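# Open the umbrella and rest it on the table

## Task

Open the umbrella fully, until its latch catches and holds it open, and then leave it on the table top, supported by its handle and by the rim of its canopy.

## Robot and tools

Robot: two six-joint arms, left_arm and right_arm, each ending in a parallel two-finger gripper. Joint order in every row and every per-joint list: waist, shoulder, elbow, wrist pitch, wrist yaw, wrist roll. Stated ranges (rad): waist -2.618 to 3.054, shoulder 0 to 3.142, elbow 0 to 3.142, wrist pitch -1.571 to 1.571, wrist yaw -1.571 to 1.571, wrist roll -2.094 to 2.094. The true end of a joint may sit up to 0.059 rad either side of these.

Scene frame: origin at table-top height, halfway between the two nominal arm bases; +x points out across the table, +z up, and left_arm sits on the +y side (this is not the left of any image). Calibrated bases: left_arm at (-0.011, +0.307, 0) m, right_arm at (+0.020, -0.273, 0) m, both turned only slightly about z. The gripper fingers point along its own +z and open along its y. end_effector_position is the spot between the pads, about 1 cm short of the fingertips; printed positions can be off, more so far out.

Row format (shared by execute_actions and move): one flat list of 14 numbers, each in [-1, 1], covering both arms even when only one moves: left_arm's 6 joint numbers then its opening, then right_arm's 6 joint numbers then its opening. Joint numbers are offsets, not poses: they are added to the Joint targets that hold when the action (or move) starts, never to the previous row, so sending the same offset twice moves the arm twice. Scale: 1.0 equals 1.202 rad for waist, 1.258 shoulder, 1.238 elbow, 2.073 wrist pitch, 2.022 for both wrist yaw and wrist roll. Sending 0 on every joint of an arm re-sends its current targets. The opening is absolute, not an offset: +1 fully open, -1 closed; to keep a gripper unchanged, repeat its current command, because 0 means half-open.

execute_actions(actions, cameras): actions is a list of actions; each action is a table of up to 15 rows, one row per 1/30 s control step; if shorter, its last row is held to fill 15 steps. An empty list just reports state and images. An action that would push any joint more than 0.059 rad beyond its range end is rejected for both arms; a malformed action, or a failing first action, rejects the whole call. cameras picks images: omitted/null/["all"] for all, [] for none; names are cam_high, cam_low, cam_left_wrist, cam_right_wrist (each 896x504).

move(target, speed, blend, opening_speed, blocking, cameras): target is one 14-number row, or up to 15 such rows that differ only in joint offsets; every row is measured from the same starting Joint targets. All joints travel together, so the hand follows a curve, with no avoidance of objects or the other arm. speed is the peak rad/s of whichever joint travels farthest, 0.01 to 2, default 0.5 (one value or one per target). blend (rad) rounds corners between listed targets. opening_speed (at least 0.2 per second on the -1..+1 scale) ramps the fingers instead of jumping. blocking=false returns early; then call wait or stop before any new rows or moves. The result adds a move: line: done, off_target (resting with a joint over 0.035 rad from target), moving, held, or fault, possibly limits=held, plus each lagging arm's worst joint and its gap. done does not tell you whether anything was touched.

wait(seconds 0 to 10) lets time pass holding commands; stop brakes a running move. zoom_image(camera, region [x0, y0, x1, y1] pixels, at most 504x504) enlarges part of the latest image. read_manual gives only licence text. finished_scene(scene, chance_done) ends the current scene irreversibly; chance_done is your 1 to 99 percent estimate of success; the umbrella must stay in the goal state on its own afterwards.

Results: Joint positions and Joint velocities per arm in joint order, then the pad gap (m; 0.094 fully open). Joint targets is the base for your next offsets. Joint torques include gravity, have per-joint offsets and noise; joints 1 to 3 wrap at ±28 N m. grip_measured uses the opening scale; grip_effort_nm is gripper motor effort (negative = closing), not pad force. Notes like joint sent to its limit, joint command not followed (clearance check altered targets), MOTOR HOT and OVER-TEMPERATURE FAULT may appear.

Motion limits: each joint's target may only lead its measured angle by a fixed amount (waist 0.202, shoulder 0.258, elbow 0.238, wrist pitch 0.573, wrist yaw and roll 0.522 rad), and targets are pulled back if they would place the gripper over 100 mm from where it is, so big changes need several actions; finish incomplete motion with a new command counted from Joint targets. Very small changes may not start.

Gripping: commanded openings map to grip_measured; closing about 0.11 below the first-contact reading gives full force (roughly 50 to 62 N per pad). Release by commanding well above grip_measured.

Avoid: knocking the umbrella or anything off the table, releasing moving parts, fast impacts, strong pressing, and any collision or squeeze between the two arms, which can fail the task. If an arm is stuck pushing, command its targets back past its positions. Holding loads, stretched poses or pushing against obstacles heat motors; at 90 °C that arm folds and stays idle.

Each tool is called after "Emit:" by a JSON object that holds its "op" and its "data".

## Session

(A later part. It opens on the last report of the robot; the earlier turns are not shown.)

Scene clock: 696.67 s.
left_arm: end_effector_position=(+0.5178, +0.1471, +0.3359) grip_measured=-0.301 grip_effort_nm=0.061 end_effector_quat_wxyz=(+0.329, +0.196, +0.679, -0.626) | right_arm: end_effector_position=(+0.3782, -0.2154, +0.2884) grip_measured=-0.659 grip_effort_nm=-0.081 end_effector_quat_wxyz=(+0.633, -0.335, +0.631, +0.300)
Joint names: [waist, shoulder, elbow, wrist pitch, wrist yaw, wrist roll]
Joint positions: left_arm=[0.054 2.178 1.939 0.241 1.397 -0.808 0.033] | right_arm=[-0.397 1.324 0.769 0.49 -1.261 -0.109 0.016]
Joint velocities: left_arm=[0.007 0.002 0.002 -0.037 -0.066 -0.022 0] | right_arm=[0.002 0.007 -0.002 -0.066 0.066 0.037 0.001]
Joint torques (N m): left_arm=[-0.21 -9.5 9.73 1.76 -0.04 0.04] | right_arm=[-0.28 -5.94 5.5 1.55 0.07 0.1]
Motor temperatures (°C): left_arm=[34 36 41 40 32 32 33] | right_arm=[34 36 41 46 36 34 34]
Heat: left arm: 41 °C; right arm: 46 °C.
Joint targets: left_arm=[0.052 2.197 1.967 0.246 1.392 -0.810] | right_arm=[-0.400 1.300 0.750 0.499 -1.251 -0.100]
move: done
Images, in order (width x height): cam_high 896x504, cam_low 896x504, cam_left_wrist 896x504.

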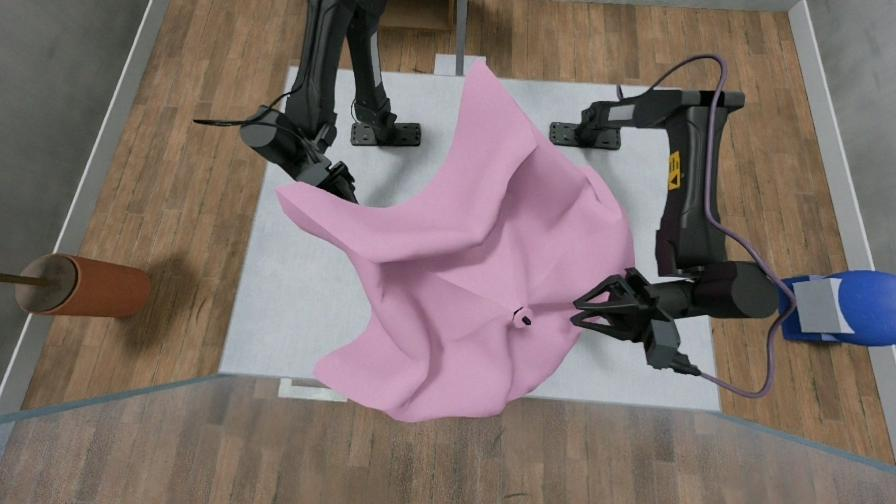

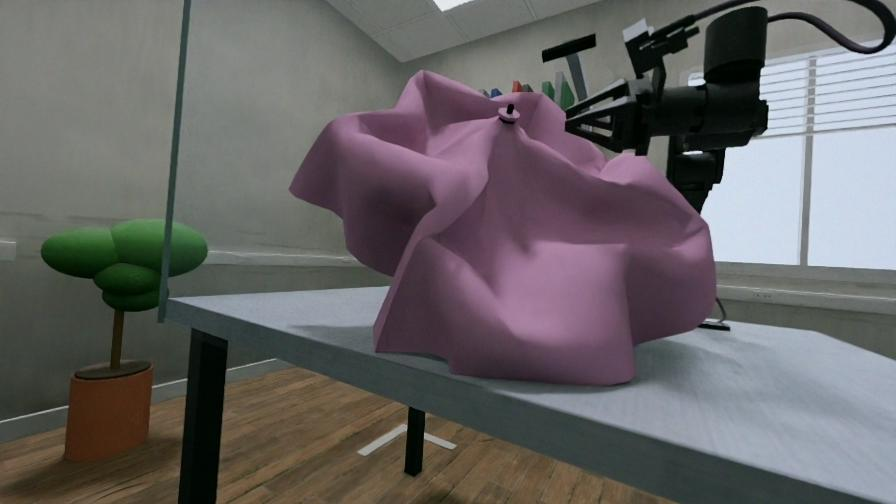

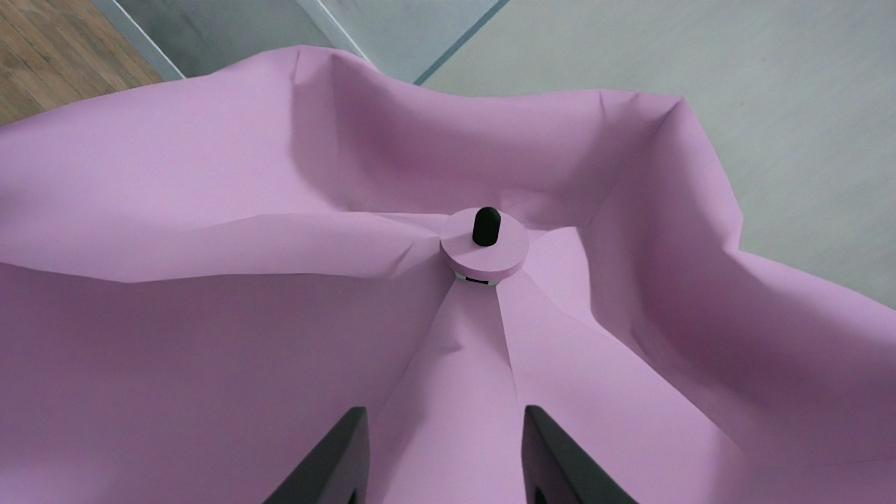

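Emit:
{"op": "move", "data": {"target": [-0.0715, 0.039, 0.126, -0.0526, -0.0455, 0, -0.3, 0, 0, 0, 0, 0, 0, -0.66], "speed": 0.25, "cameras": ["cam_left_wrist"]}}

Scene clock: 712.37 s.
left_arm: end_effector_position=(+0.5243, +0.1035, +0.3614) grip_measured=-0.301 grip_effort_nm=0.061 end_effector_quat_wxyz=(+0.338, +0.202, +0.675, -0.624) | right_arm: end_effector_position=(+0.3782, -0.2154, +0.2884) grip_measured=-0.659 grip_effort_nm=-0.085 end_effector_quat_wxyz=(+0.633, -0.335, +0.630, +0.299)
Joint names: [waist, shoulder, elbow, wrist pitch, wrist yaw, wrist roll]
Joint positions: left_arm=[-0.033 2.217 2.093 0.151 1.307 -0.809 0.033] | right_arm=[-0.397 1.324 0.769 0.49 -1.261 -0.109 0.016]
Joint velocities: left_arm=[0.002 0.002 -0.012 0.007 -0.051 0.051 0] | right_arm=[-0.002 -0.002 0.002 -0.007 -0.037 -0.037 0.001]
Joint torques (N m): left_arm=[-0.06 -9.13 9.91 1.65 -0.08 0.04] | right_arm=[-0.28 -5.96 5.49 1.56 0.06 0.12]
Motor temperatures (°C): left_arm=[34 37 42 41 32 31 33] | right_arm=[34 36 40 45 36 34 34]
Heat: left arm: 42 °C; right arm: 45 °C.
Joint targets: left_arm=[-0.034 2.246 2.123 0.137 1.300 -0.810] | right_arm=[-0.400 1.300 0.750 0.500 -1.251 -0.100]
move: done
Images, in order (width x height): cam_left_wrist 896x504.

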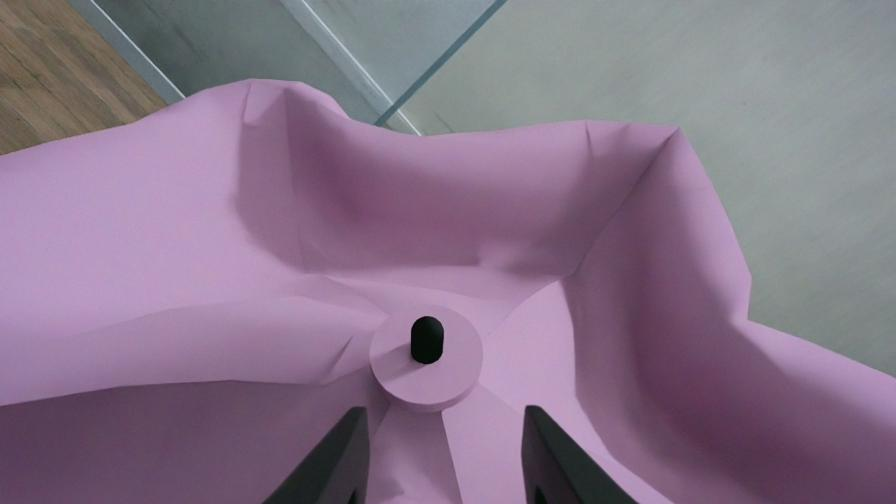

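Emit:
{"op": "move", "data": {"target": [-0.0602, 0.0715, 0.1104, -0.0226, -0.0357, 0, -0.3, 0, 0, 0, 0, 0, 0, -0.66], "speed": 0.2, "cameras": ["cam_left_wrist", "cam_low"]}}

Scene clock: 721.60 s.
left_arm: end_effector_position=(+0.5385, +0.0675, +0.3585) grip_measured=-0.301 grip_effort_nm=0.061 end_effector_quat_wxyz=(+0.339, +0.200, +0.675, -0.624) | right_arm: end_effector_position=(+0.3782, -0.2154, +0.2884) grip_measured=-0.659 grip_effort_nm=-0.085 end_effector_quat_wxyz=(+0.633, -0.335, +0.630, +0.299)
Joint names: [waist, shoulder, elbow, wrist pitch, wrist yaw, wrist roll]
Joint positions: left_arm=[-0.102 2.307 2.23 0.105 1.234 -0.81 0.033] | right_arm=[-0.397 1.324 0.769 0.49 -1.261 -0.109 0.016]
Joint velocities: left_arm=[-0.002 -0.012 0.022 -0.081 0.007 -0.037 0] | right_arm=[-0.012 0.007 0.002 -0.022 -0.095 -0.037 0]
Joint torques (N m): left_arm=[-0.38 -9.66 9.91 1.66 -0.08 0.04] | right_arm=[-0.32 -5.91 5.48 1.55 0.05 0.09]
Motor temperatures (°C): left_arm=[34 37 42 41 32 31 33] | right_arm=[34 36 40 45 36 34 34]
Heat: left arm: 42 °C; right arm: 45 °C.
Joint targets: left_arm=[-0.107 2.336 2.260 0.090 1.228 -0.810] | right_arm=[-0.400 1.300 0.750 0.500 -1.251 -0.100]
move: done
Images, in order (width x height): cam_low 896x504, cam_left_wrist 896x504.

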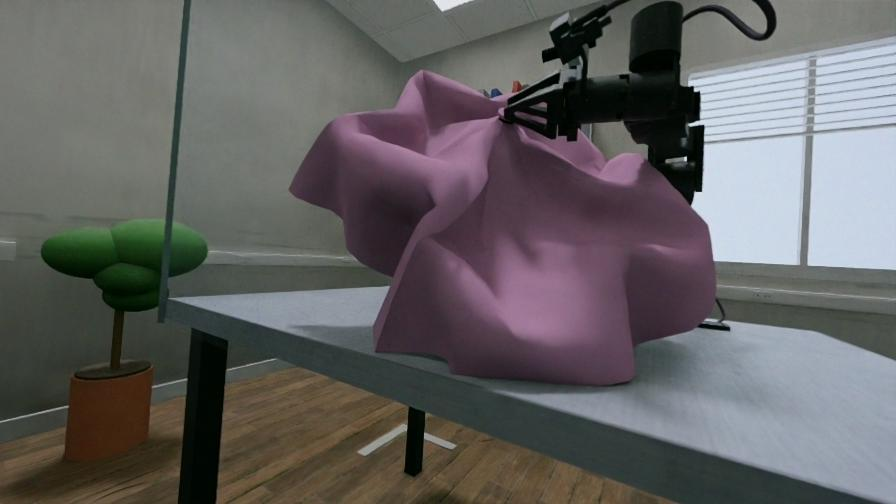

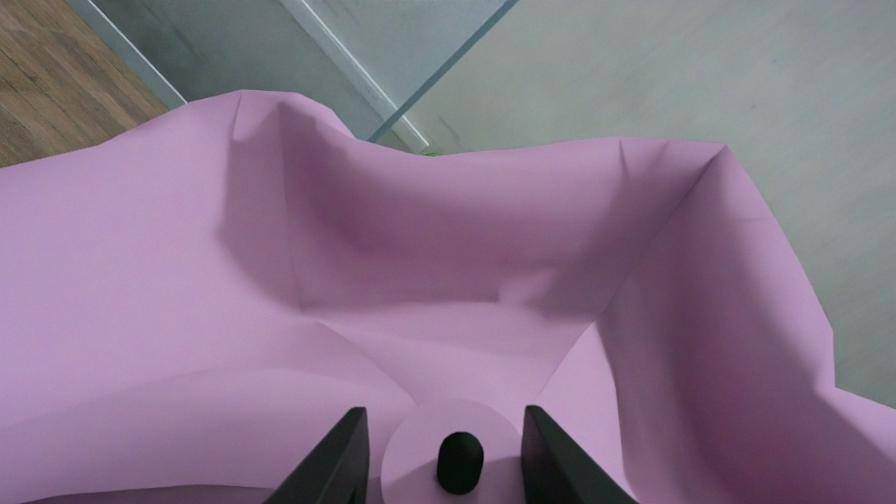

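Emit:
{"op": "move", "data": {"target": [0, 0, 0, 0, 0, 0, -0.95, 0, 0, 0, 0, 0, 0, -0.66], "opening_speed": 0.5, "cameras": ["cam_left_wrist"]}}

Emit:
{"op": "zoom_image", "data": {"camera": "cam_left_wrist", "region": [340, 380, 560, 504]}}

Scene clock: 725.13 s.
left_arm: end_effector_position=(+0.5401, +0.0677, +0.3568) grip_measured=-0.629 grip_effort_nm=-1.043 end_effector_quat_wxyz=(+0.340, +0.198, +0.676, -0.623) | right_arm: end_effector_position=(+0.3782, -0.2154, +0.2884) grip_measured=-0.659 grip_effort_nm=-0.090 end_effector_quat_wxyz=(+0.633, -0.335, +0.630, +0.299)
Joint names: [waist, shoulder, elbow, wrist pitch, wrist yaw, wrist roll]
Joint positions: left_arm=[-0.102 2.309 2.23 0.099 1.227 -0.805 0.017] | right_arm=[-0.397 1.324 0.769 0.49 -1.261 -0.109 0.016]
Joint velocities: left_arm=[0.002 0.002 -0.007 0.037 0.11 -0.007 0.001] | right_arm=[-0.002 -0.017 -0.017 0.037 -0.037 -0.051 0]
Joint torques (N m): left_arm=[-0.4 -9.81 9.91 1.74 0 0] | right_arm=[-0.28 -5.96 5.5 1.56 0.06 0.1]
Motor temperatures (°C): left_arm=[34 37 43 41 32 31 33] | right_arm=[34 36 40 45 36 34 34]
Heat: left arm: 43 °C; right arm: 45 °C.
Joint targets: left_arm=[-0.107 2.336 2.260 0.091 1.228 -0.810] | right_arm=[-0.400 1.300 0.750 0.500 -1.251 -0.100]
move: done
Images, in order (width x height): cam_left_wrist 896x504.

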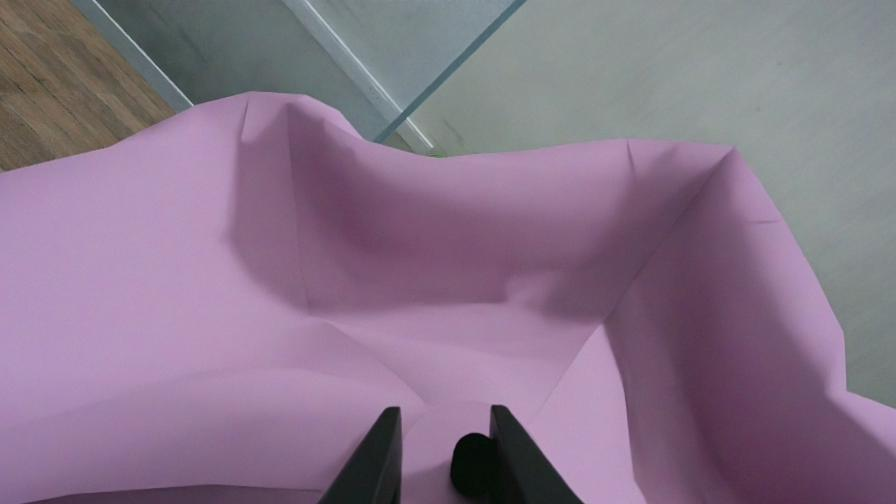

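Scaled by 2.291 from the camera's 896x504 image, which has a finer 1280x720 frame.

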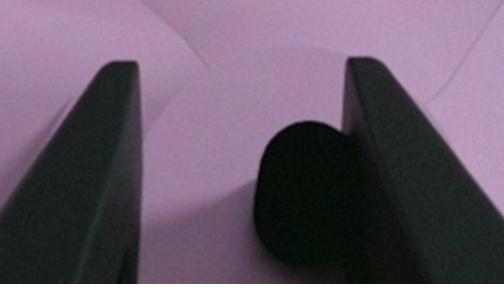

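Emit:
{"op": "move", "data": {"target": [0, 0, 0, 0, 0, 0, -0.3, 0, 0, 0, 0, 0, 0, -0.66], "opening_speed": 2, "cameras": []}}

Emit:
{"op": "move", "data": {"target": [0.0012, 0.0166, 0.0494, -0.0194, 0.0007, 0, -0.3, 0, 0, 0, 0, 0, 0, -0.66], "speed": 0.15, "cameras": ["cam_left_wrist"]}}

Emit:
{"op": "zoom_image", "data": {"camera": "cam_left_wrist", "region": [340, 380, 560, 504]}}

Scene clock: 732.83 s.
left_arm: end_effector_position=(+0.5401, +0.0677, +0.3568) grip_measured=-0.301 grip_effort_nm=0.071 end_effector_quat_wxyz=(+0.339, +0.196, +0.677, -0.623) | right_arm: end_effector_position=(+0.3782, -0.2154, +0.2884) grip_measured=-0.659 grip_effort_nm=-0.081 end_effector_quat_wxyz=(+0.633, -0.335, +0.630, +0.299)
Joint names: [waist, shoulder, elbow, wrist pitch, wrist yaw, wrist roll]
Joint positions: left_arm=[-0.102 2.309 2.23 0.099 1.227 -0.808 0.033] | right_arm=[-0.397 1.324 0.769 0.49 -1.261 -0.109 0.016]
Joint velocities: left_arm=[-0.007 0.002 -0.002 -0.007 -0.007 -0.007 -0.001] | right_arm=[-0.002 -0.007 0.007 -0.007 -0.066 0.022 0]
Joint torques (N m): left_arm=[-0.4 -9.74 9.95 1.75 0 0.05] | right_arm=[-0.28 -5.94 5.5 1.55 0.07 0.11]
Motor temperatures (°C): left_arm=[34 38 44 41 32 31 33] | right_arm=[34 36 40 45 36 34 34]
Heat: left arm: 44 °C; right arm: 45 °C.
Joint targets: left_arm=[-0.107 2.336 2.260 0.091 1.228 -0.810] | right_arm=[-0.400 1.300 0.750 0.500 -1.251 -0.100]
move: done
No camera images: "cameras" was empty.

Scene clock: 733.87 s.
left_arm: end_effector_position=(+0.5418, +0.0675, +0.3647) grip_measured=-0.301 grip_effort_nm=0.071 end_effector_quat_wxyz=(+0.341, +0.198, +0.676, -0.623) | right_arm: end_effector_position=(+0.3782, -0.2154, +0.2884) grip_measured=-0.659 grip_effort_nm=-0.090 end_effector_quat_wxyz=(+0.633, -0.335, +0.630, +0.299)
Joint names: [waist, shoulder, elbow, wrist pitch, wrist yaw, wrist roll]
Joint positions: left_arm=[-0.102 2.328 2.29 0.064 1.227 -0.809 0.033] | right_arm=[-0.397 1.324 0.769 0.49 -1.261 -0.109 0.016]
Joint velocities: left_arm=[-0.007 -0.012 -0.012 -0.022 -0.007 -0.022 0.001] | right_arm=[-0.002 0.002 -0.007 0.022 0.037 -0.037 -0.001]
Joint torques (N m): left_arm=[-0.29 -9.73 9.89 1.69 0.01 0.04] | right_arm=[-0.29 -6.01 5.53 1.55 0.06 0.1]
Motor temperatures (°C): left_arm=[34 38 44 41 32 31 33] | right_arm=[34 36 40 45 36 34 34]
Heat: left arm: 44 °C; right arm: 45 °C.
Joint targets: left_arm=[-0.105 2.357 2.321 0.050 1.230 -0.810] | right_arm=[-0.400 1.300 0.750 0.500 -1.251 -0.100]
move: done
Images, in order (width x height): cam_left_wrist 896x504.

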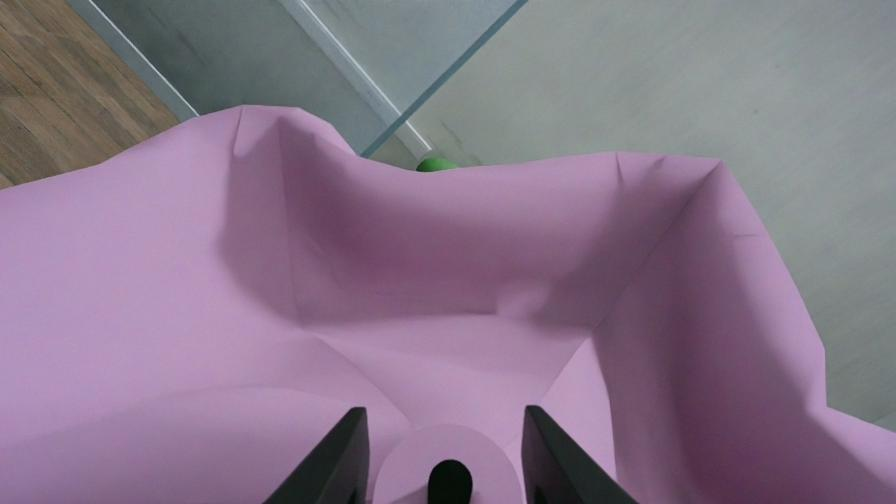

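Scaled by 2.291 from the camera's 896x504 image, which has a finer 1280x720 frame.

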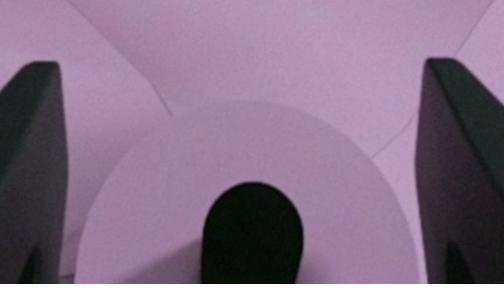

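Emit:
{"op": "move", "data": {"target": [-0.0007, -0.01, -0.0296, 0.0116, -0.0004, 0, -0.3, 0, 0, 0, 0, 0, 0, -0.66], "speed": 0.15, "cameras": []}}

Emit:
{"op": "move", "data": {"target": [0, 0, 0, 0, 0, 0, -0.95, 0, 0, 0, 0, 0, 0, -0.66], "opening_speed": 0.5, "cameras": ["cam_left_wrist"]}}

Emit:
{"op": "zoom_image", "data": {"camera": "cam_left_wrist", "region": [340, 380, 560, 504]}}

Scene clock: 742.83 s.
left_arm: end_effector_position=(+0.5418, +0.0675, +0.3653) grip_measured=-0.301 grip_effort_nm=0.066 end_effector_quat_wxyz=(+0.343, +0.199, +0.675, -0.623) | right_arm: end_effector_position=(+0.3782, -0.2154, +0.2884) grip_measured=-0.659 grip_effort_nm=-0.076 end_effector_quat_wxyz=(+0.633, -0.335, +0.630, +0.299)
Joint names: [waist, shoulder, elbow, wrist pitch, wrist yaw, wrist roll]
Joint positions: left_arm=[-0.102 2.328 2.29 0.068 1.227 -0.809 0.033] | right_arm=[-0.397 1.324 0.769 0.49 -1.261 -0.109 0.016]
Joint velocities: left_arm=[-0.002 -0.002 0.017 0.051 -0.037 -0.037 -0.001] | right_arm=[-0.017 -0.007 0.012 0.007 0.022 -0.037 -0.001]
Joint torques (N m): left_arm=[-0.34 -10.61 6.9 1.91 0 0.03] | right_arm=[-0.29 -6 5.5 1.55 0.07 0.11]
Motor temperatures (°C): left_arm=[34 39 44 41 32 31 33] | right_arm=[34 36 40 45 35 34 34]
Heat: left arm: 44 °C; right arm: 45 °C.
Joint targets: left_arm=[-0.106 2.345 2.284 0.074 1.229 -0.810] | right_arm=[-0.400 1.300 0.750 0.500 -1.251 -0.100]
move: done
No camera images: "cameras" was empty.

Scene clock: 744.33 s.
left_arm: end_effector_position=(+0.5418, +0.0675, +0.3655) grip_measured=-0.876 grip_effort_nm=-1.013 end_effector_quat_wxyz=(+0.343, +0.200, +0.674, -0.622) | right_arm: end_effector_position=(+0.3782, -0.2154, +0.2884) grip_measured=-0.659 grip_effort_nm=-0.085 end_effector_quat_wxyz=(+0.633, -0.335, +0.630, +0.299)
Joint names: [waist, shoulder, elbow, wrist pitch, wrist yaw, wrist roll]
Joint positions: left_arm=[-0.102 2.328 2.29 0.07 1.227 -0.809 0.006] | right_arm=[-0.397 1.324 0.769 0.49 -1.261 -0.109 0.016]
Joint velocities: left_arm=[-0.002 0.012 -0.002 0.051 -0.022 -0.051 0] | right_arm=[-0.022 -0.007 0.002 -0.022 -0.051 0.066 0.001]
Joint torques (N m): left_arm=[-0.36 -10.62 6.91 1.87 0.01 0.04] | right_arm=[-0.25 -5.94 5.48 1.56 0.05 0.1]
Motor temperatures (°C): left_arm=[34 39 44 41 32 31 33] | right_arm=[34 36 40 45 35 34 34]
Heat: left arm: 44 °C; right arm: 45 °C.
Joint targets: left_arm=[-0.106 2.345 2.284 0.074 1.229 -0.810] | right_arm=[-0.400 1.300 0.750 0.500 -1.251 -0.100]
move: done
Images, in order (width x height): cam_left_wrist 896x504.

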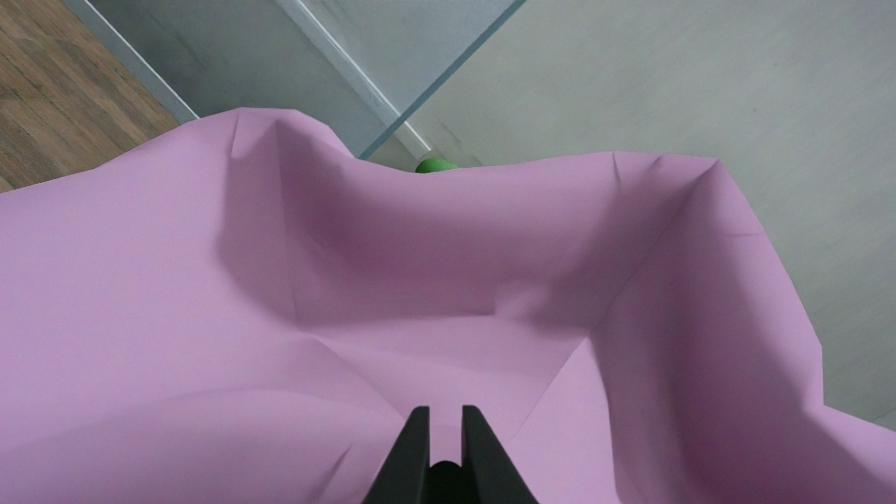

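Scaled by 2.291 from the camera's 896x504 image, which has a finer 1280x720 frame.

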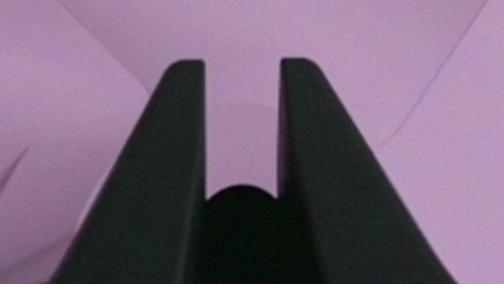

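Emit:
{"op": "move", "data": {"target": [0, 0, 0, 0, 0, 0, -0.4, 0, 0, 0, 0, 0, 0, -0.66], "opening_speed": 2, "cameras": []}}

Emit:
{"op": "move", "data": {"target": [0, -0.0119, -0.0246, 0.0058, 0, 0, -0.4, 0, 0, 0, 0, 0, 0, -0.66], "speed": 0.15, "cameras": ["cam_left_wrist"]}}

Emit:
{"op": "zoom_image", "data": {"camera": "cam_left_wrist", "region": [340, 380, 560, 504]}}

Scene clock: 748.03 s.
left_arm: end_effector_position=(+0.5418, +0.0675, +0.3655) grip_measured=-0.401 grip_effort_nm=0.061 end_effector_quat_wxyz=(+0.343, +0.200, +0.674, -0.622) | right_arm: end_effector_position=(+0.3782, -0.2154, +0.2884) grip_measured=-0.659 grip_effort_nm=-0.085 end_effector_quat_wxyz=(+0.633, -0.335, +0.630, +0.299)
Joint names: [waist, shoulder, elbow, wrist pitch, wrist yaw, wrist roll]
Joint positions: left_arm=[-0.102 2.328 2.29 0.07 1.227 -0.809 0.028] | right_arm=[-0.397 1.324 0.769 0.49 -1.261 -0.109 0.016]
Joint velocities: left_arm=[-0.007 0.007 -0.007 0.037 -0.022 -0.066 0] | right_arm=[-0.017 0.012 -0.002 -0.007 -0.007 0.051 -0.001]
Joint torques (N m): left_arm=[-0.36 -10.61 6.91 1.87 0 0.03] | right_arm=[-0.29 -5.98 5.5 1.55 0.07 0.11]
Motor temperatures (°C): left_arm=[34 40 44 41 32 31 33] | right_arm=[34 36 40 45 35 34 34]
Heat: left arm: 44 °C; right arm: 45 °C.
Joint targets: left_arm=[-0.106 2.345 2.284 0.074 1.229 -0.810] | right_arm=[-0.400 1.300 0.750 0.500 -1.251 -0.100]
move: done
No camera images: "cameras" was empty.

Scene clock: 748.80 s.
left_arm: end_effector_position=(+0.5427, +0.0674, +0.3600) grip_measured=-0.401 grip_effort_nm=0.081 end_effector_quat_wxyz=(+0.341, +0.198, +0.676, -0.623) | right_arm: end_effector_position=(+0.3782, -0.2154, +0.2884) grip_measured=-0.659 grip_effort_nm=-0.090 end_effector_quat_wxyz=(+0.633, -0.335, +0.630, +0.299)
Joint names: [waist, shoulder, elbow, wrist pitch, wrist yaw, wrist roll]
Joint positions: left_arm=[-0.102 2.328 2.272 0.08 1.227 -0.809 0.028] | right_arm=[-0.397 1.324 0.769 0.49 -1.261 -0.109 0.016]
Joint velocities: left_arm=[-0.002 0.012 0.002 -0.051 0.037 0.051 0] | right_arm=[0.027 -0.007 0.002 -0.022 -0.037 0.051 0]
Joint torques (N m): left_arm=[-0.36 -11.7 6 1.88 0.01 0.04] | right_arm=[-0.31 -5.96 5.5 1.56 0.07 0.11]
Motor temperatures (°C): left_arm=[34 40 43 41 32 31 33] | right_arm=[34 36 40 45 35 34 34]
Heat: left arm: 43 °C; right arm: 45 °C.
Joint targets: left_arm=[-0.106 2.330 2.254 0.086 1.229 -0.810] | right_arm=[-0.400 1.300 0.750 0.500 -1.251 -0.100]
move: done
Images, in order (width x height): cam_left_wrist 896x504.

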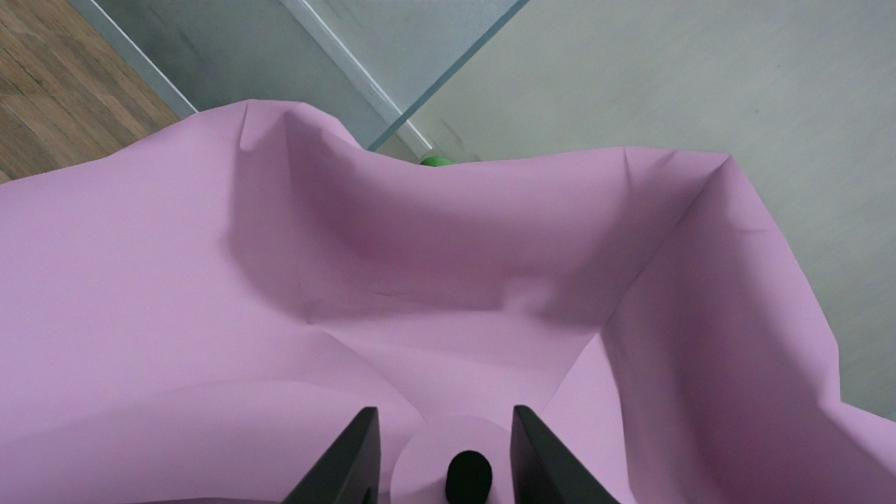

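Scaled by 2.291 from the camera's 896x504 image, which has a finer 1280x720 frame.

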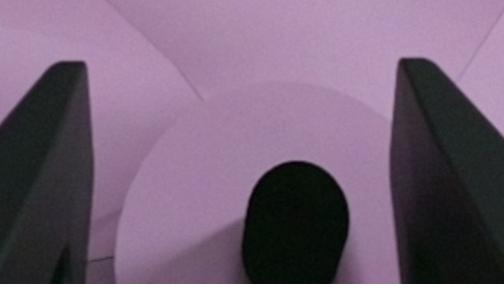

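Emit:
{"op": "move", "data": {"target": [0, 0, 0, 0, 0, 0, -0.95, 0, 0, 0, 0, 0, 0, -0.66], "opening_speed": 0.5, "cameras": ["cam_left_wrist"]}}

Emit:
{"op": "zoom_image", "data": {"camera": "cam_left_wrist", "region": [340, 380, 560, 504]}}

Scene clock: 751.97 s.
left_arm: end_effector_position=(+0.5426, +0.0674, +0.3614) grip_measured=-0.872 grip_effort_nm=-1.018 end_effector_quat_wxyz=(+0.344, +0.201, +0.674, -0.622) | right_arm: end_effector_position=(+0.3782, -0.2154, +0.2884) grip_measured=-0.659 grip_effort_nm=-0.090 end_effector_quat_wxyz=(+0.633, -0.335, +0.630, +0.299)
Joint names: [waist, shoulder, elbow, wrist pitch, wrist yaw, wrist roll]
Joint positions: left_arm=[-0.102 2.328 2.272 0.091 1.228 -0.809 0.006] | right_arm=[-0.397 1.324 0.769 0.49 -1.261 -0.109 0.016]
Joint velocities: left_arm=[-0.007 -0.017 -0.012 0.037 0.037 -0.051 0] | right_arm=[0.002 -0.022 0.007 0.11 -0.066 0.022 0]
Joint torques (N m): left_arm=[-0.34 -11.69 5.98 1.78 0 0.04] | right_arm=[-0.27 -5.91 5.55 1.54 0.07 0.1]
Motor temperatures (°C): left_arm=[34 40 43 41 32 31 33] | right_arm=[34 36 40 45 35 34 34]
Heat: left arm: 43 °C; right arm: 45 °C.
Joint targets: left_arm=[-0.106 2.330 2.254 0.086 1.229 -0.810] | right_arm=[-0.400 1.300 0.750 0.500 -1.251 -0.100]
move: done
Images, in order (width x height): cam_left_wrist 896x504.

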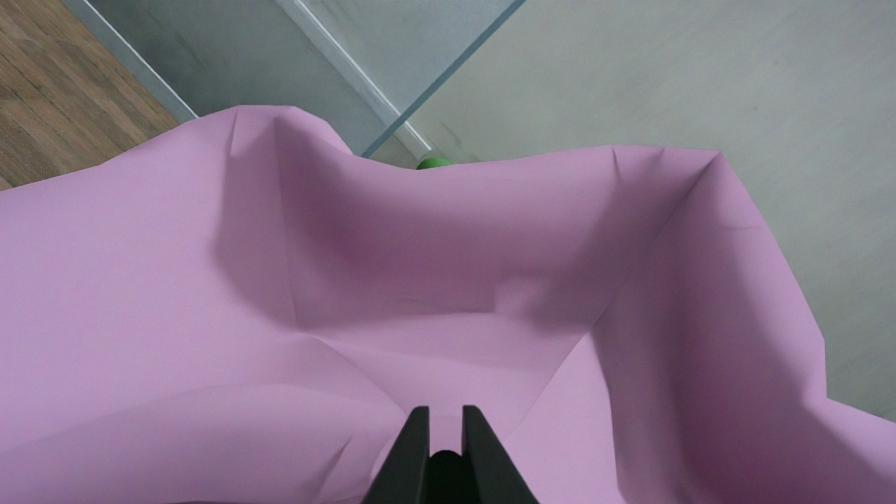

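Scaled by 2.291 from the camera's 896x504 image, which has a finer 1280x720 frame.

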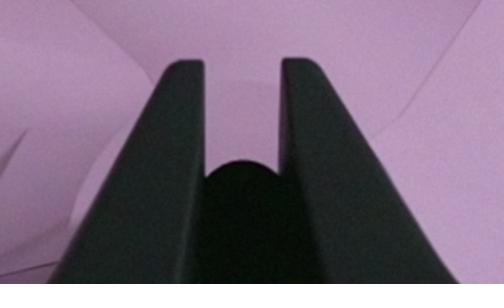

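Emit:
{"op": "move", "data": {"target": [[0.015, -0.2544, -0.252, -0.0058, 0.0623, 0.1484, -0.95, 0, 0, 0, 0, 0, 0, -0.66], [0.0216, -0.4754, -0.416, -0.0439, 0.1162, 0.3017, -0.95, 0, 0, 0, 0, 0, 0, -0.66]], "speed": 0.2, "blend": 0.05, "cameras": ["cam_high", "cam_low", "cam_right_wrist"]}}

Scene clock: 766.03 s.
left_arm: end_effector_position=(+0.3707, +0.0853, +0.4358) grip_measured=-0.874 grip_effort_nm=-1.038 end_effector_quat_wxyz=(+0.437, +0.441, +0.553, -0.556) | right_arm: end_effector_position=(+0.3782, -0.2154, +0.2884) grip_measured=-0.659 grip_effort_nm=-0.081 end_effector_quat_wxyz=(+0.633, -0.335, +0.630, +0.299)
Joint names: [waist, shoulder, elbow, wrist pitch, wrist yaw, wrist roll]
Joint positions: left_arm=[-0.089 1.76 1.756 -0.006 1.464 -0.22 0.006] | right_arm=[-0.397 1.324 0.769 0.49 -1.261 -0.109 0.016]
Joint velocities: left_arm=[-0.012 -0.012 0.002 -0.095 -0.022 0.007 0.001] | right_arm=[-0.007 0.027 0.012 -0.022 -0.037 -0.007 0]
Joint torques (N m): left_arm=[0.76 -9.81 5.9 1.67 0.02 0.3] | right_arm=[-0.31 -5.96 5.46 1.55 0.06 0.11]
Motor temperatures (°C): left_arm=[34 42 42 41 32 31 33] | right_arm=[34 36 40 45 35 34 34]
Heat: left arm: 42 °C; right arm: 45 °C.
Joint targets: left_arm=[-0.080 1.731 1.739 -0.005 1.464 -0.199] | right_arm=[-0.400 1.300 0.750 0.500 -1.251 -0.100]
move: done
Images, in order (width x height): cam_high 896x504, cam_low 896x504, cam_right_wrist 896x504.

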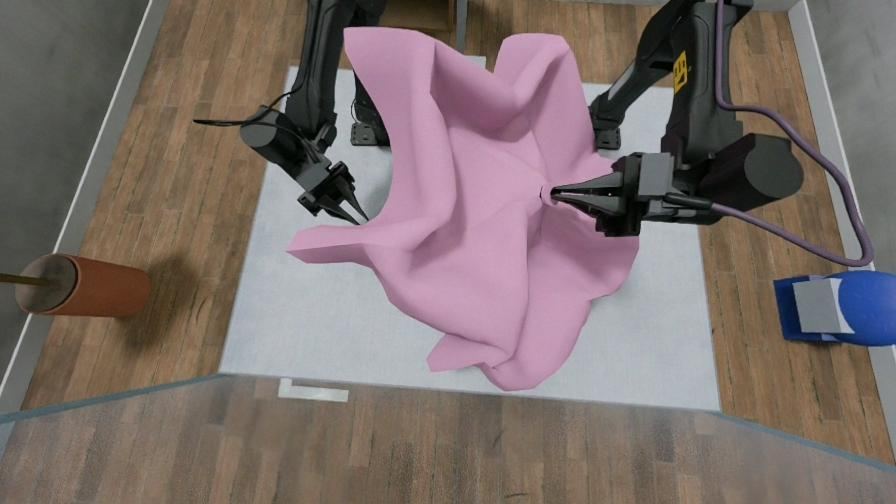

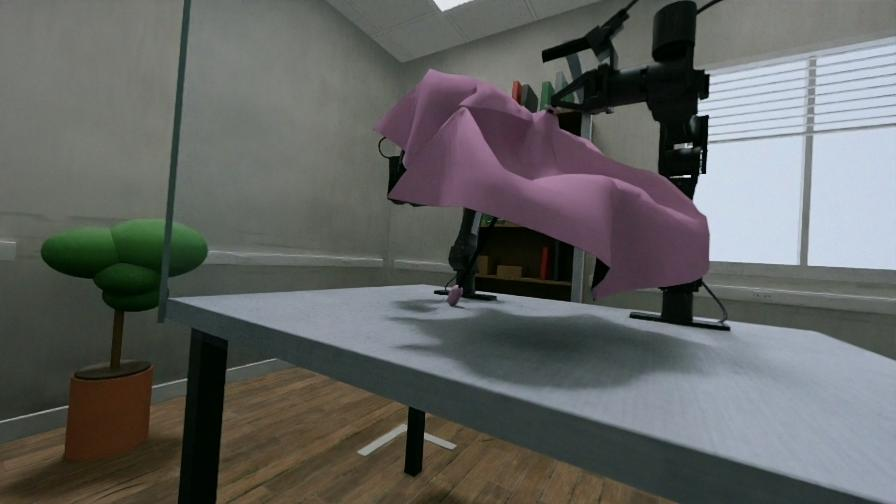

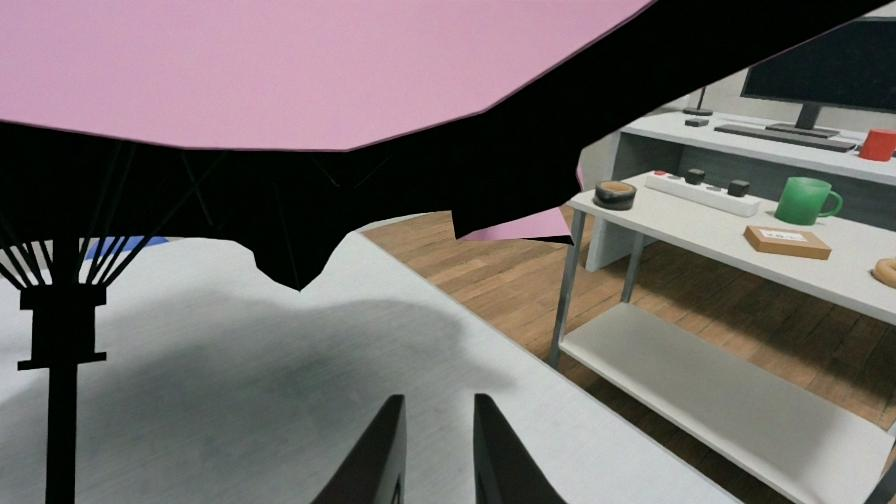

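Emit:
{"op": "move", "data": {"target": [0, 0, 0, 0, 0, 0.148, -0.95, 0, 0, 0, 0, 0, 0, -0.66], "speed": 0.15, "cameras": ["cam_low", "cam_left_wrist", "cam_right_wrist"]}}

Scene clock: 778.57 s.
left_arm: end_effector_position=(+0.3675, +0.0855, +0.4347) grip_measured=-0.874 grip_effort_nm=-1.038 end_effector_quat_wxyz=(+0.506, +0.519, +0.481, -0.493) | right_arm: end_effector_position=(+0.3782, -0.2154, +0.2884) grip_measured=-0.659 grip_effort_nm=-0.090 end_effector_quat_wxyz=(+0.633, -0.335, +0.630, +0.299)
Joint names: [waist, shoulder, elbow, wrist pitch, wrist yaw, wrist roll]
Joint positions: left_arm=[-0.088 1.76 1.756 -0.019 1.482 0.076 0.006] | right_arm=[-0.397 1.324 0.769 0.49 -1.261 -0.109 0.016]
Joint velocities: left_arm=[0.002 -0.002 0.007 0.022 -0.037 0.051 0] | right_arm=[0.002 0.027 0.002 -0.037 -0.007 -0.022 -0.001]
Joint torques (N m): left_arm=[0.76 -9.8 5.89 1.8 -0.16 0.34] | right_arm=[-0.34 -5.93 5.5 1.56 0.06 0.12]
Motor temperatures (°C): left_arm=[34 40 41 41 32 31 34] | right_arm=[34 36 40 44 35 34 34]
Heat: left arm: 41 °C; right arm: 44 °C.
Joint targets: left_arm=[-0.080 1.731 1.739 -0.005 1.464 0.099] | right_arm=[-0.400 1.300 0.750 0.500 -1.251 -0.100]
move: done
Images, in order (width x height): cam_low 896x504, cam_left_wrist 896x504, cam_right_wrist 896x504.

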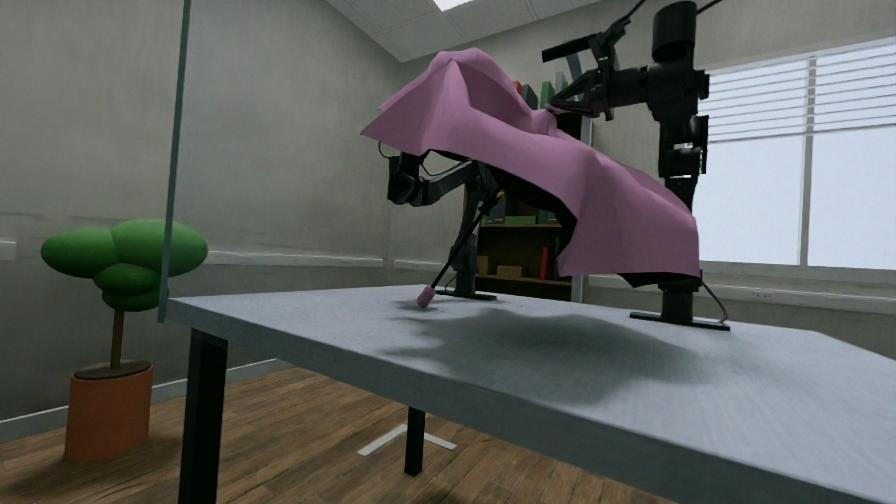

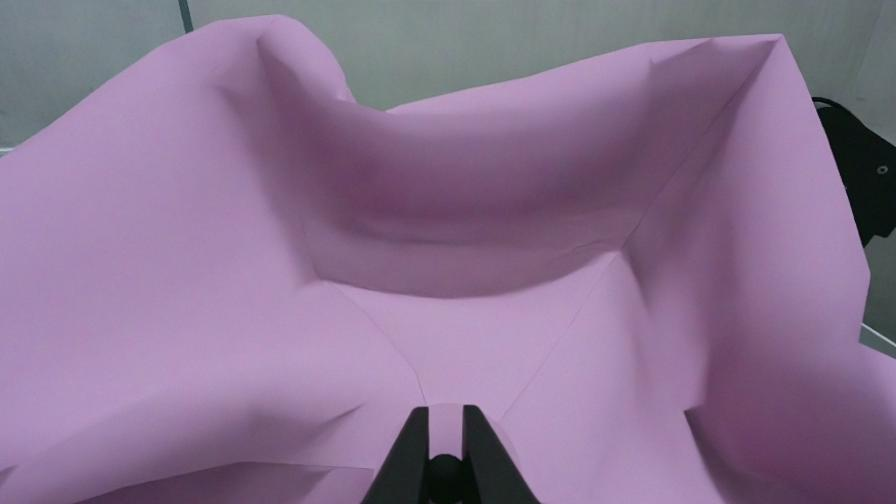

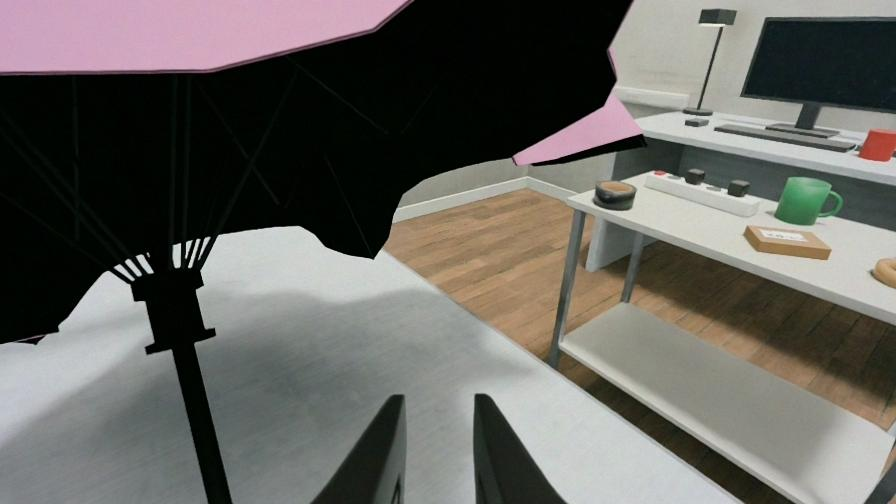

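Emit:
{"op": "move", "data": {"target": [0, 0, 0, 0, 0, 0.1, -0.95, 0, 0, 0, 0, 0, 0, -0.66], "speed": 0.15, "cameras": ["cam_high", "cam_low", "cam_right_wrist"]}}

Scene clock: 784.17 s.
left_arm: end_effector_position=(+0.3675, +0.0855, +0.4347) grip_measured=-0.874 grip_effort_nm=-1.038 end_effector_quat_wxyz=(+0.555, +0.567, +0.424, -0.437) | right_arm: end_effector_position=(+0.3782, -0.2154, +0.2884) grip_measured=-0.659 grip_effort_nm=-0.090 end_effector_quat_wxyz=(+0.633, -0.335, +0.630, +0.299)
Joint names: [waist, shoulder, elbow, wrist pitch, wrist yaw, wrist roll]
Joint positions: left_arm=[-0.088 1.76 1.756 -0.019 1.482 0.285 0.006] | right_arm=[-0.397 1.324 0.769 0.49 -1.261 -0.109 0.016]
Joint velocities: left_arm=[0.002 -0.007 0.007 -0.022 0.022 0.051 0] | right_arm=[-0.002 0.002 -0.007 -0.051 -0.037 0.037 0]
Joint torques (N m): left_arm=[0.76 -9.84 5.91 1.79 -0.16 0.21] | right_arm=[-0.35 -5.91 5.5 1.55 0.05 0.11]
Motor temperatures (°C): left_arm=[34 39 41 41 32 31 34] | right_arm=[34 36 39 44 35 34 34]
Heat: left arm: 41 °C; right arm: 44 °C.
Joint targets: left_arm=[-0.080 1.731 1.739 -0.005 1.464 0.302] | right_arm=[-0.400 1.300 0.750 0.500 -1.251 -0.100]
move: done
Images, in order (width x height): cam_high 896x504, cam_low 896x504, cam_right_wrist 896x504.

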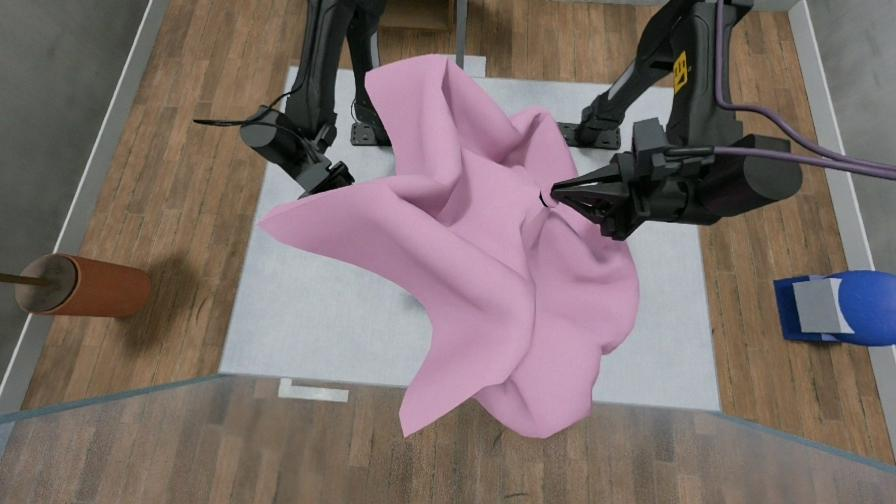

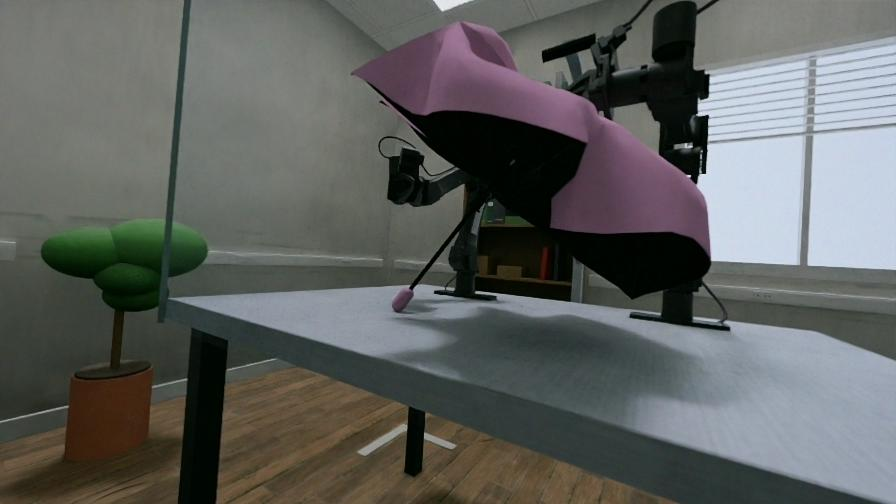

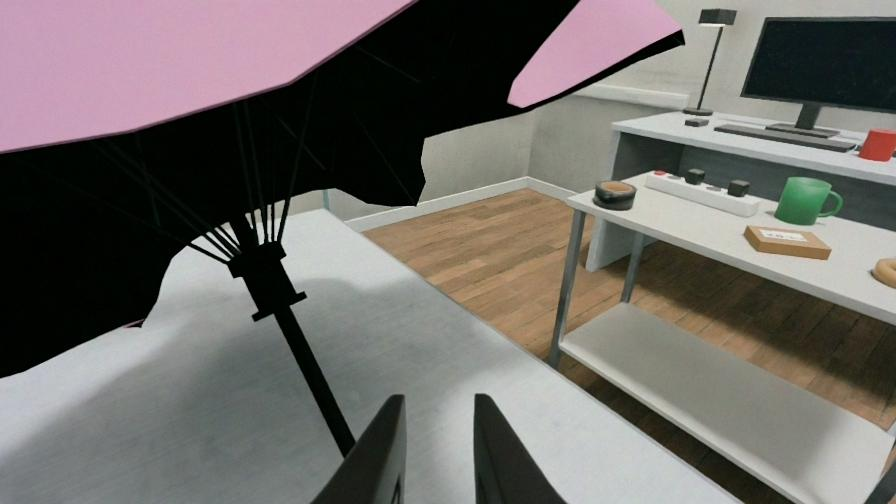

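Emit:
{"op": "move", "data": {"target": [0, 0, 0, 0, 0, 0, -0.95, 0.1123, 0.2504, -0.1438, 0.2692, -0.0737, -0.0925, -0.04], "speed": 0.35, "cameras": ["cam_right_wrist"]}}

Scene clock: 809.30 s.
left_arm: end_effector_position=(+0.3675, +0.0855, +0.4347) grip_measured=-0.874 grip_effort_nm=-1.033 end_effector_quat_wxyz=(+0.555, +0.567, +0.424, -0.437) | right_arm: end_effector_position=(+0.3610, -0.1633, +0.2091) grip_measured=-0.042 grip_effort_nm=0.081 end_effector_quat_wxyz=(+0.642, -0.479, +0.517, +0.300)
Joint names: [waist, shoulder, elbow, wrist pitch, wrist yaw, wrist roll]
Joint positions: left_arm=[-0.088 1.76 1.756 -0.019 1.482 0.286 0.006] | right_arm=[-0.269 1.604 0.588 1.048 -1.387 -0.278 0.045]
Joint velocities: left_arm=[0.022 0.017 0.007 -0.007 -0.037 -0.066 -0.001] | right_arm=[0.002 -0.002 -0.002 0.022 0.007 -0.081 0]
Joint torques (N m): left_arm=[0.76 -9.83 5.89 1.8 -0.15 0.22] | right_arm=[0.44 -4.26 4.42 1.45 -0.13 -0.07]
Motor temperatures (°C): left_arm=[34 38 41 41 32 31 34] | right_arm=[34 36 39 44 35 34 34]
Heat: left arm: 41 °C; right arm: 44 °C.
Joint targets: left_arm=[-0.080 1.731 1.739 -0.005 1.464 0.302] | right_arm=[-0.265 1.615 0.572 1.058 -1.399 -0.287]
move: done
Images, in order (width x height): cam_right_wrist 896x504.

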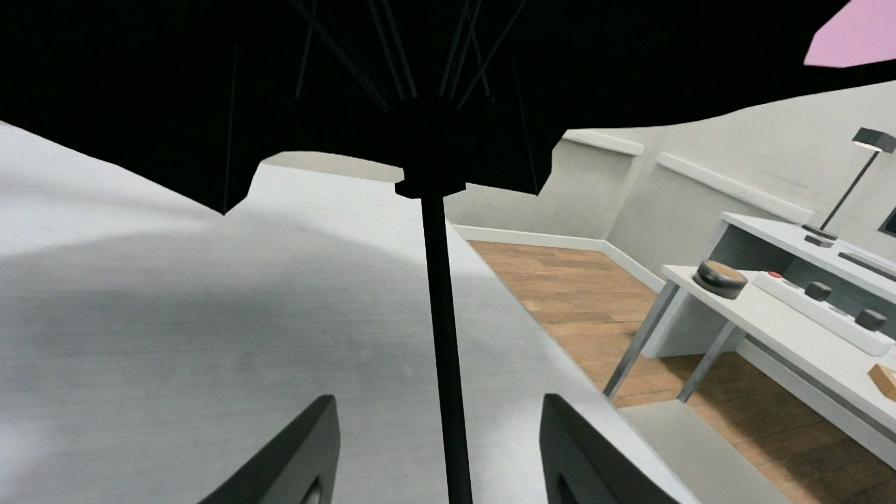

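Emit:
{"op": "move", "data": {"target": [0, 0, 0, 0, 0, 0, -0.95, 0.1739, 0.2297, 0.231, -0.014, -0.0287, 0.0495, -0.04], "speed": 0.25, "cameras": ["cam_right_wrist"]}}

Scene clock: 828.40 s.
left_arm: end_effector_position=(+0.3675, +0.0855, +0.4347) grip_measured=-0.874 grip_effort_nm=-1.043 end_effector_quat_wxyz=(+0.555, +0.567, +0.424, -0.437) | right_arm: end_effector_position=(+0.3863, -0.0922, +0.1847) grip_measured=-0.042 grip_effort_nm=0.071 end_effector_quat_wxyz=(+0.570, -0.518, +0.482, +0.417)
Joint names: [waist, shoulder, elbow, wrist pitch, wrist yaw, wrist roll]
Joint positions: left_arm=[-0.088 1.76 1.756 -0.019 1.482 0.286 0.006] | right_arm=[-0.058 1.887 0.83 1.048 -1.444 -0.199 0.045]
Joint velocities: left_arm=[0.002 0.007 0.002 -0.007 0.051 -0.066 0] | right_arm=[0.002 0.012 0.002 -0.022 -0.081 -0.022 0]
Joint torques (N m): left_arm=[0.75 -9.81 5.91 1.8 -0.16 0.23] | right_arm=[0.24 -5.93 8.08 1.16 -0.16 0.14]
Motor temperatures (°C): left_arm=[34 38 41 41 32 31 34] | right_arm=[34 36 39 43 34 34 34]
Heat: left arm: 41 °C; right arm: 43 °C.
Joint targets: left_arm=[-0.080 1.731 1.739 -0.005 1.464 0.302] | right_arm=[-0.056 1.904 0.858 1.028 -1.458 -0.187]
move: done
Images, in order (width x height): cam_right_wrist 896x504.

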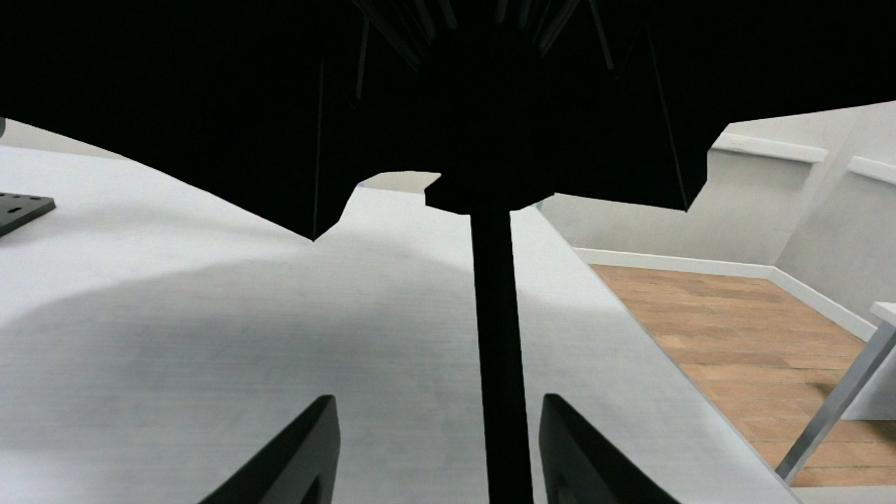

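Emit:
{"op": "move", "data": {"target": [0, 0, 0, 0, 0, 0, -0.95, 0.0128, -0.0339, 0.0523, -0.0518, 0.0073, -0.0326, -0.04], "speed": 0.15, "cameras": ["cam_right_wrist"]}}

Scene clock: 851.90 s.
left_arm: end_effector_position=(+0.3675, +0.0855, +0.4347) grip_measured=-0.874 grip_effort_nm=-1.033 end_effector_quat_wxyz=(+0.555, +0.567, +0.424, -0.437) | right_arm: end_effector_position=(+0.3953, -0.0874, +0.1926) grip_measured=-0.042 grip_effort_nm=0.071 end_effector_quat_wxyz=(+0.567, -0.524, +0.478, +0.419)
Joint names: [waist, shoulder, elbow, wrist pitch, wrist yaw, wrist roll]
Joint positions: left_arm=[-0.088 1.76 1.756 -0.019 1.482 0.286 0.006] | right_arm=[-0.046 1.887 0.895 0.944 -1.445 -0.243 0.045]
Joint velocities: left_arm=[-0.007 -0.007 -0.002 -0.007 0.022 0.022 0] | right_arm=[-0.017 -0.017 -0.002 -0.051 -0.037 0.007 -0.002]
Joint torques (N m): left_arm=[0.75 -9.81 5.91 1.8 -0.16 0.22] | right_arm=[0.53 -9.51 8.36 1.16 -0.02 -0.09]
Motor temperatures (°C): left_arm=[34 39 41 41 32 31 34] | right_arm=[34 36 39 42 34 34 34]
Heat: left arm: 41 °C; right arm: 42 °C.
Joint targets: left_arm=[-0.080 1.731 1.739 -0.005 1.464 0.302] | right_arm=[-0.040 1.862 0.923 0.921 -1.443 -0.253]
move: done
Images, in order (width x height): cam_right_wrist 896x504.

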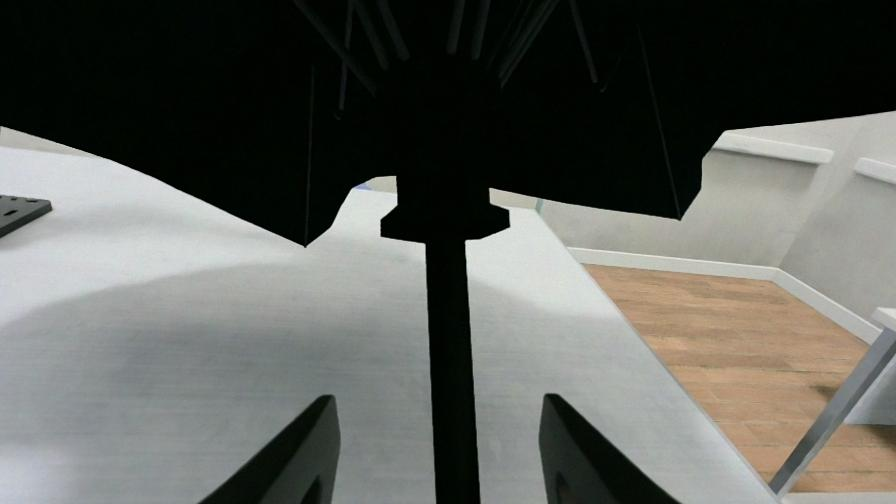

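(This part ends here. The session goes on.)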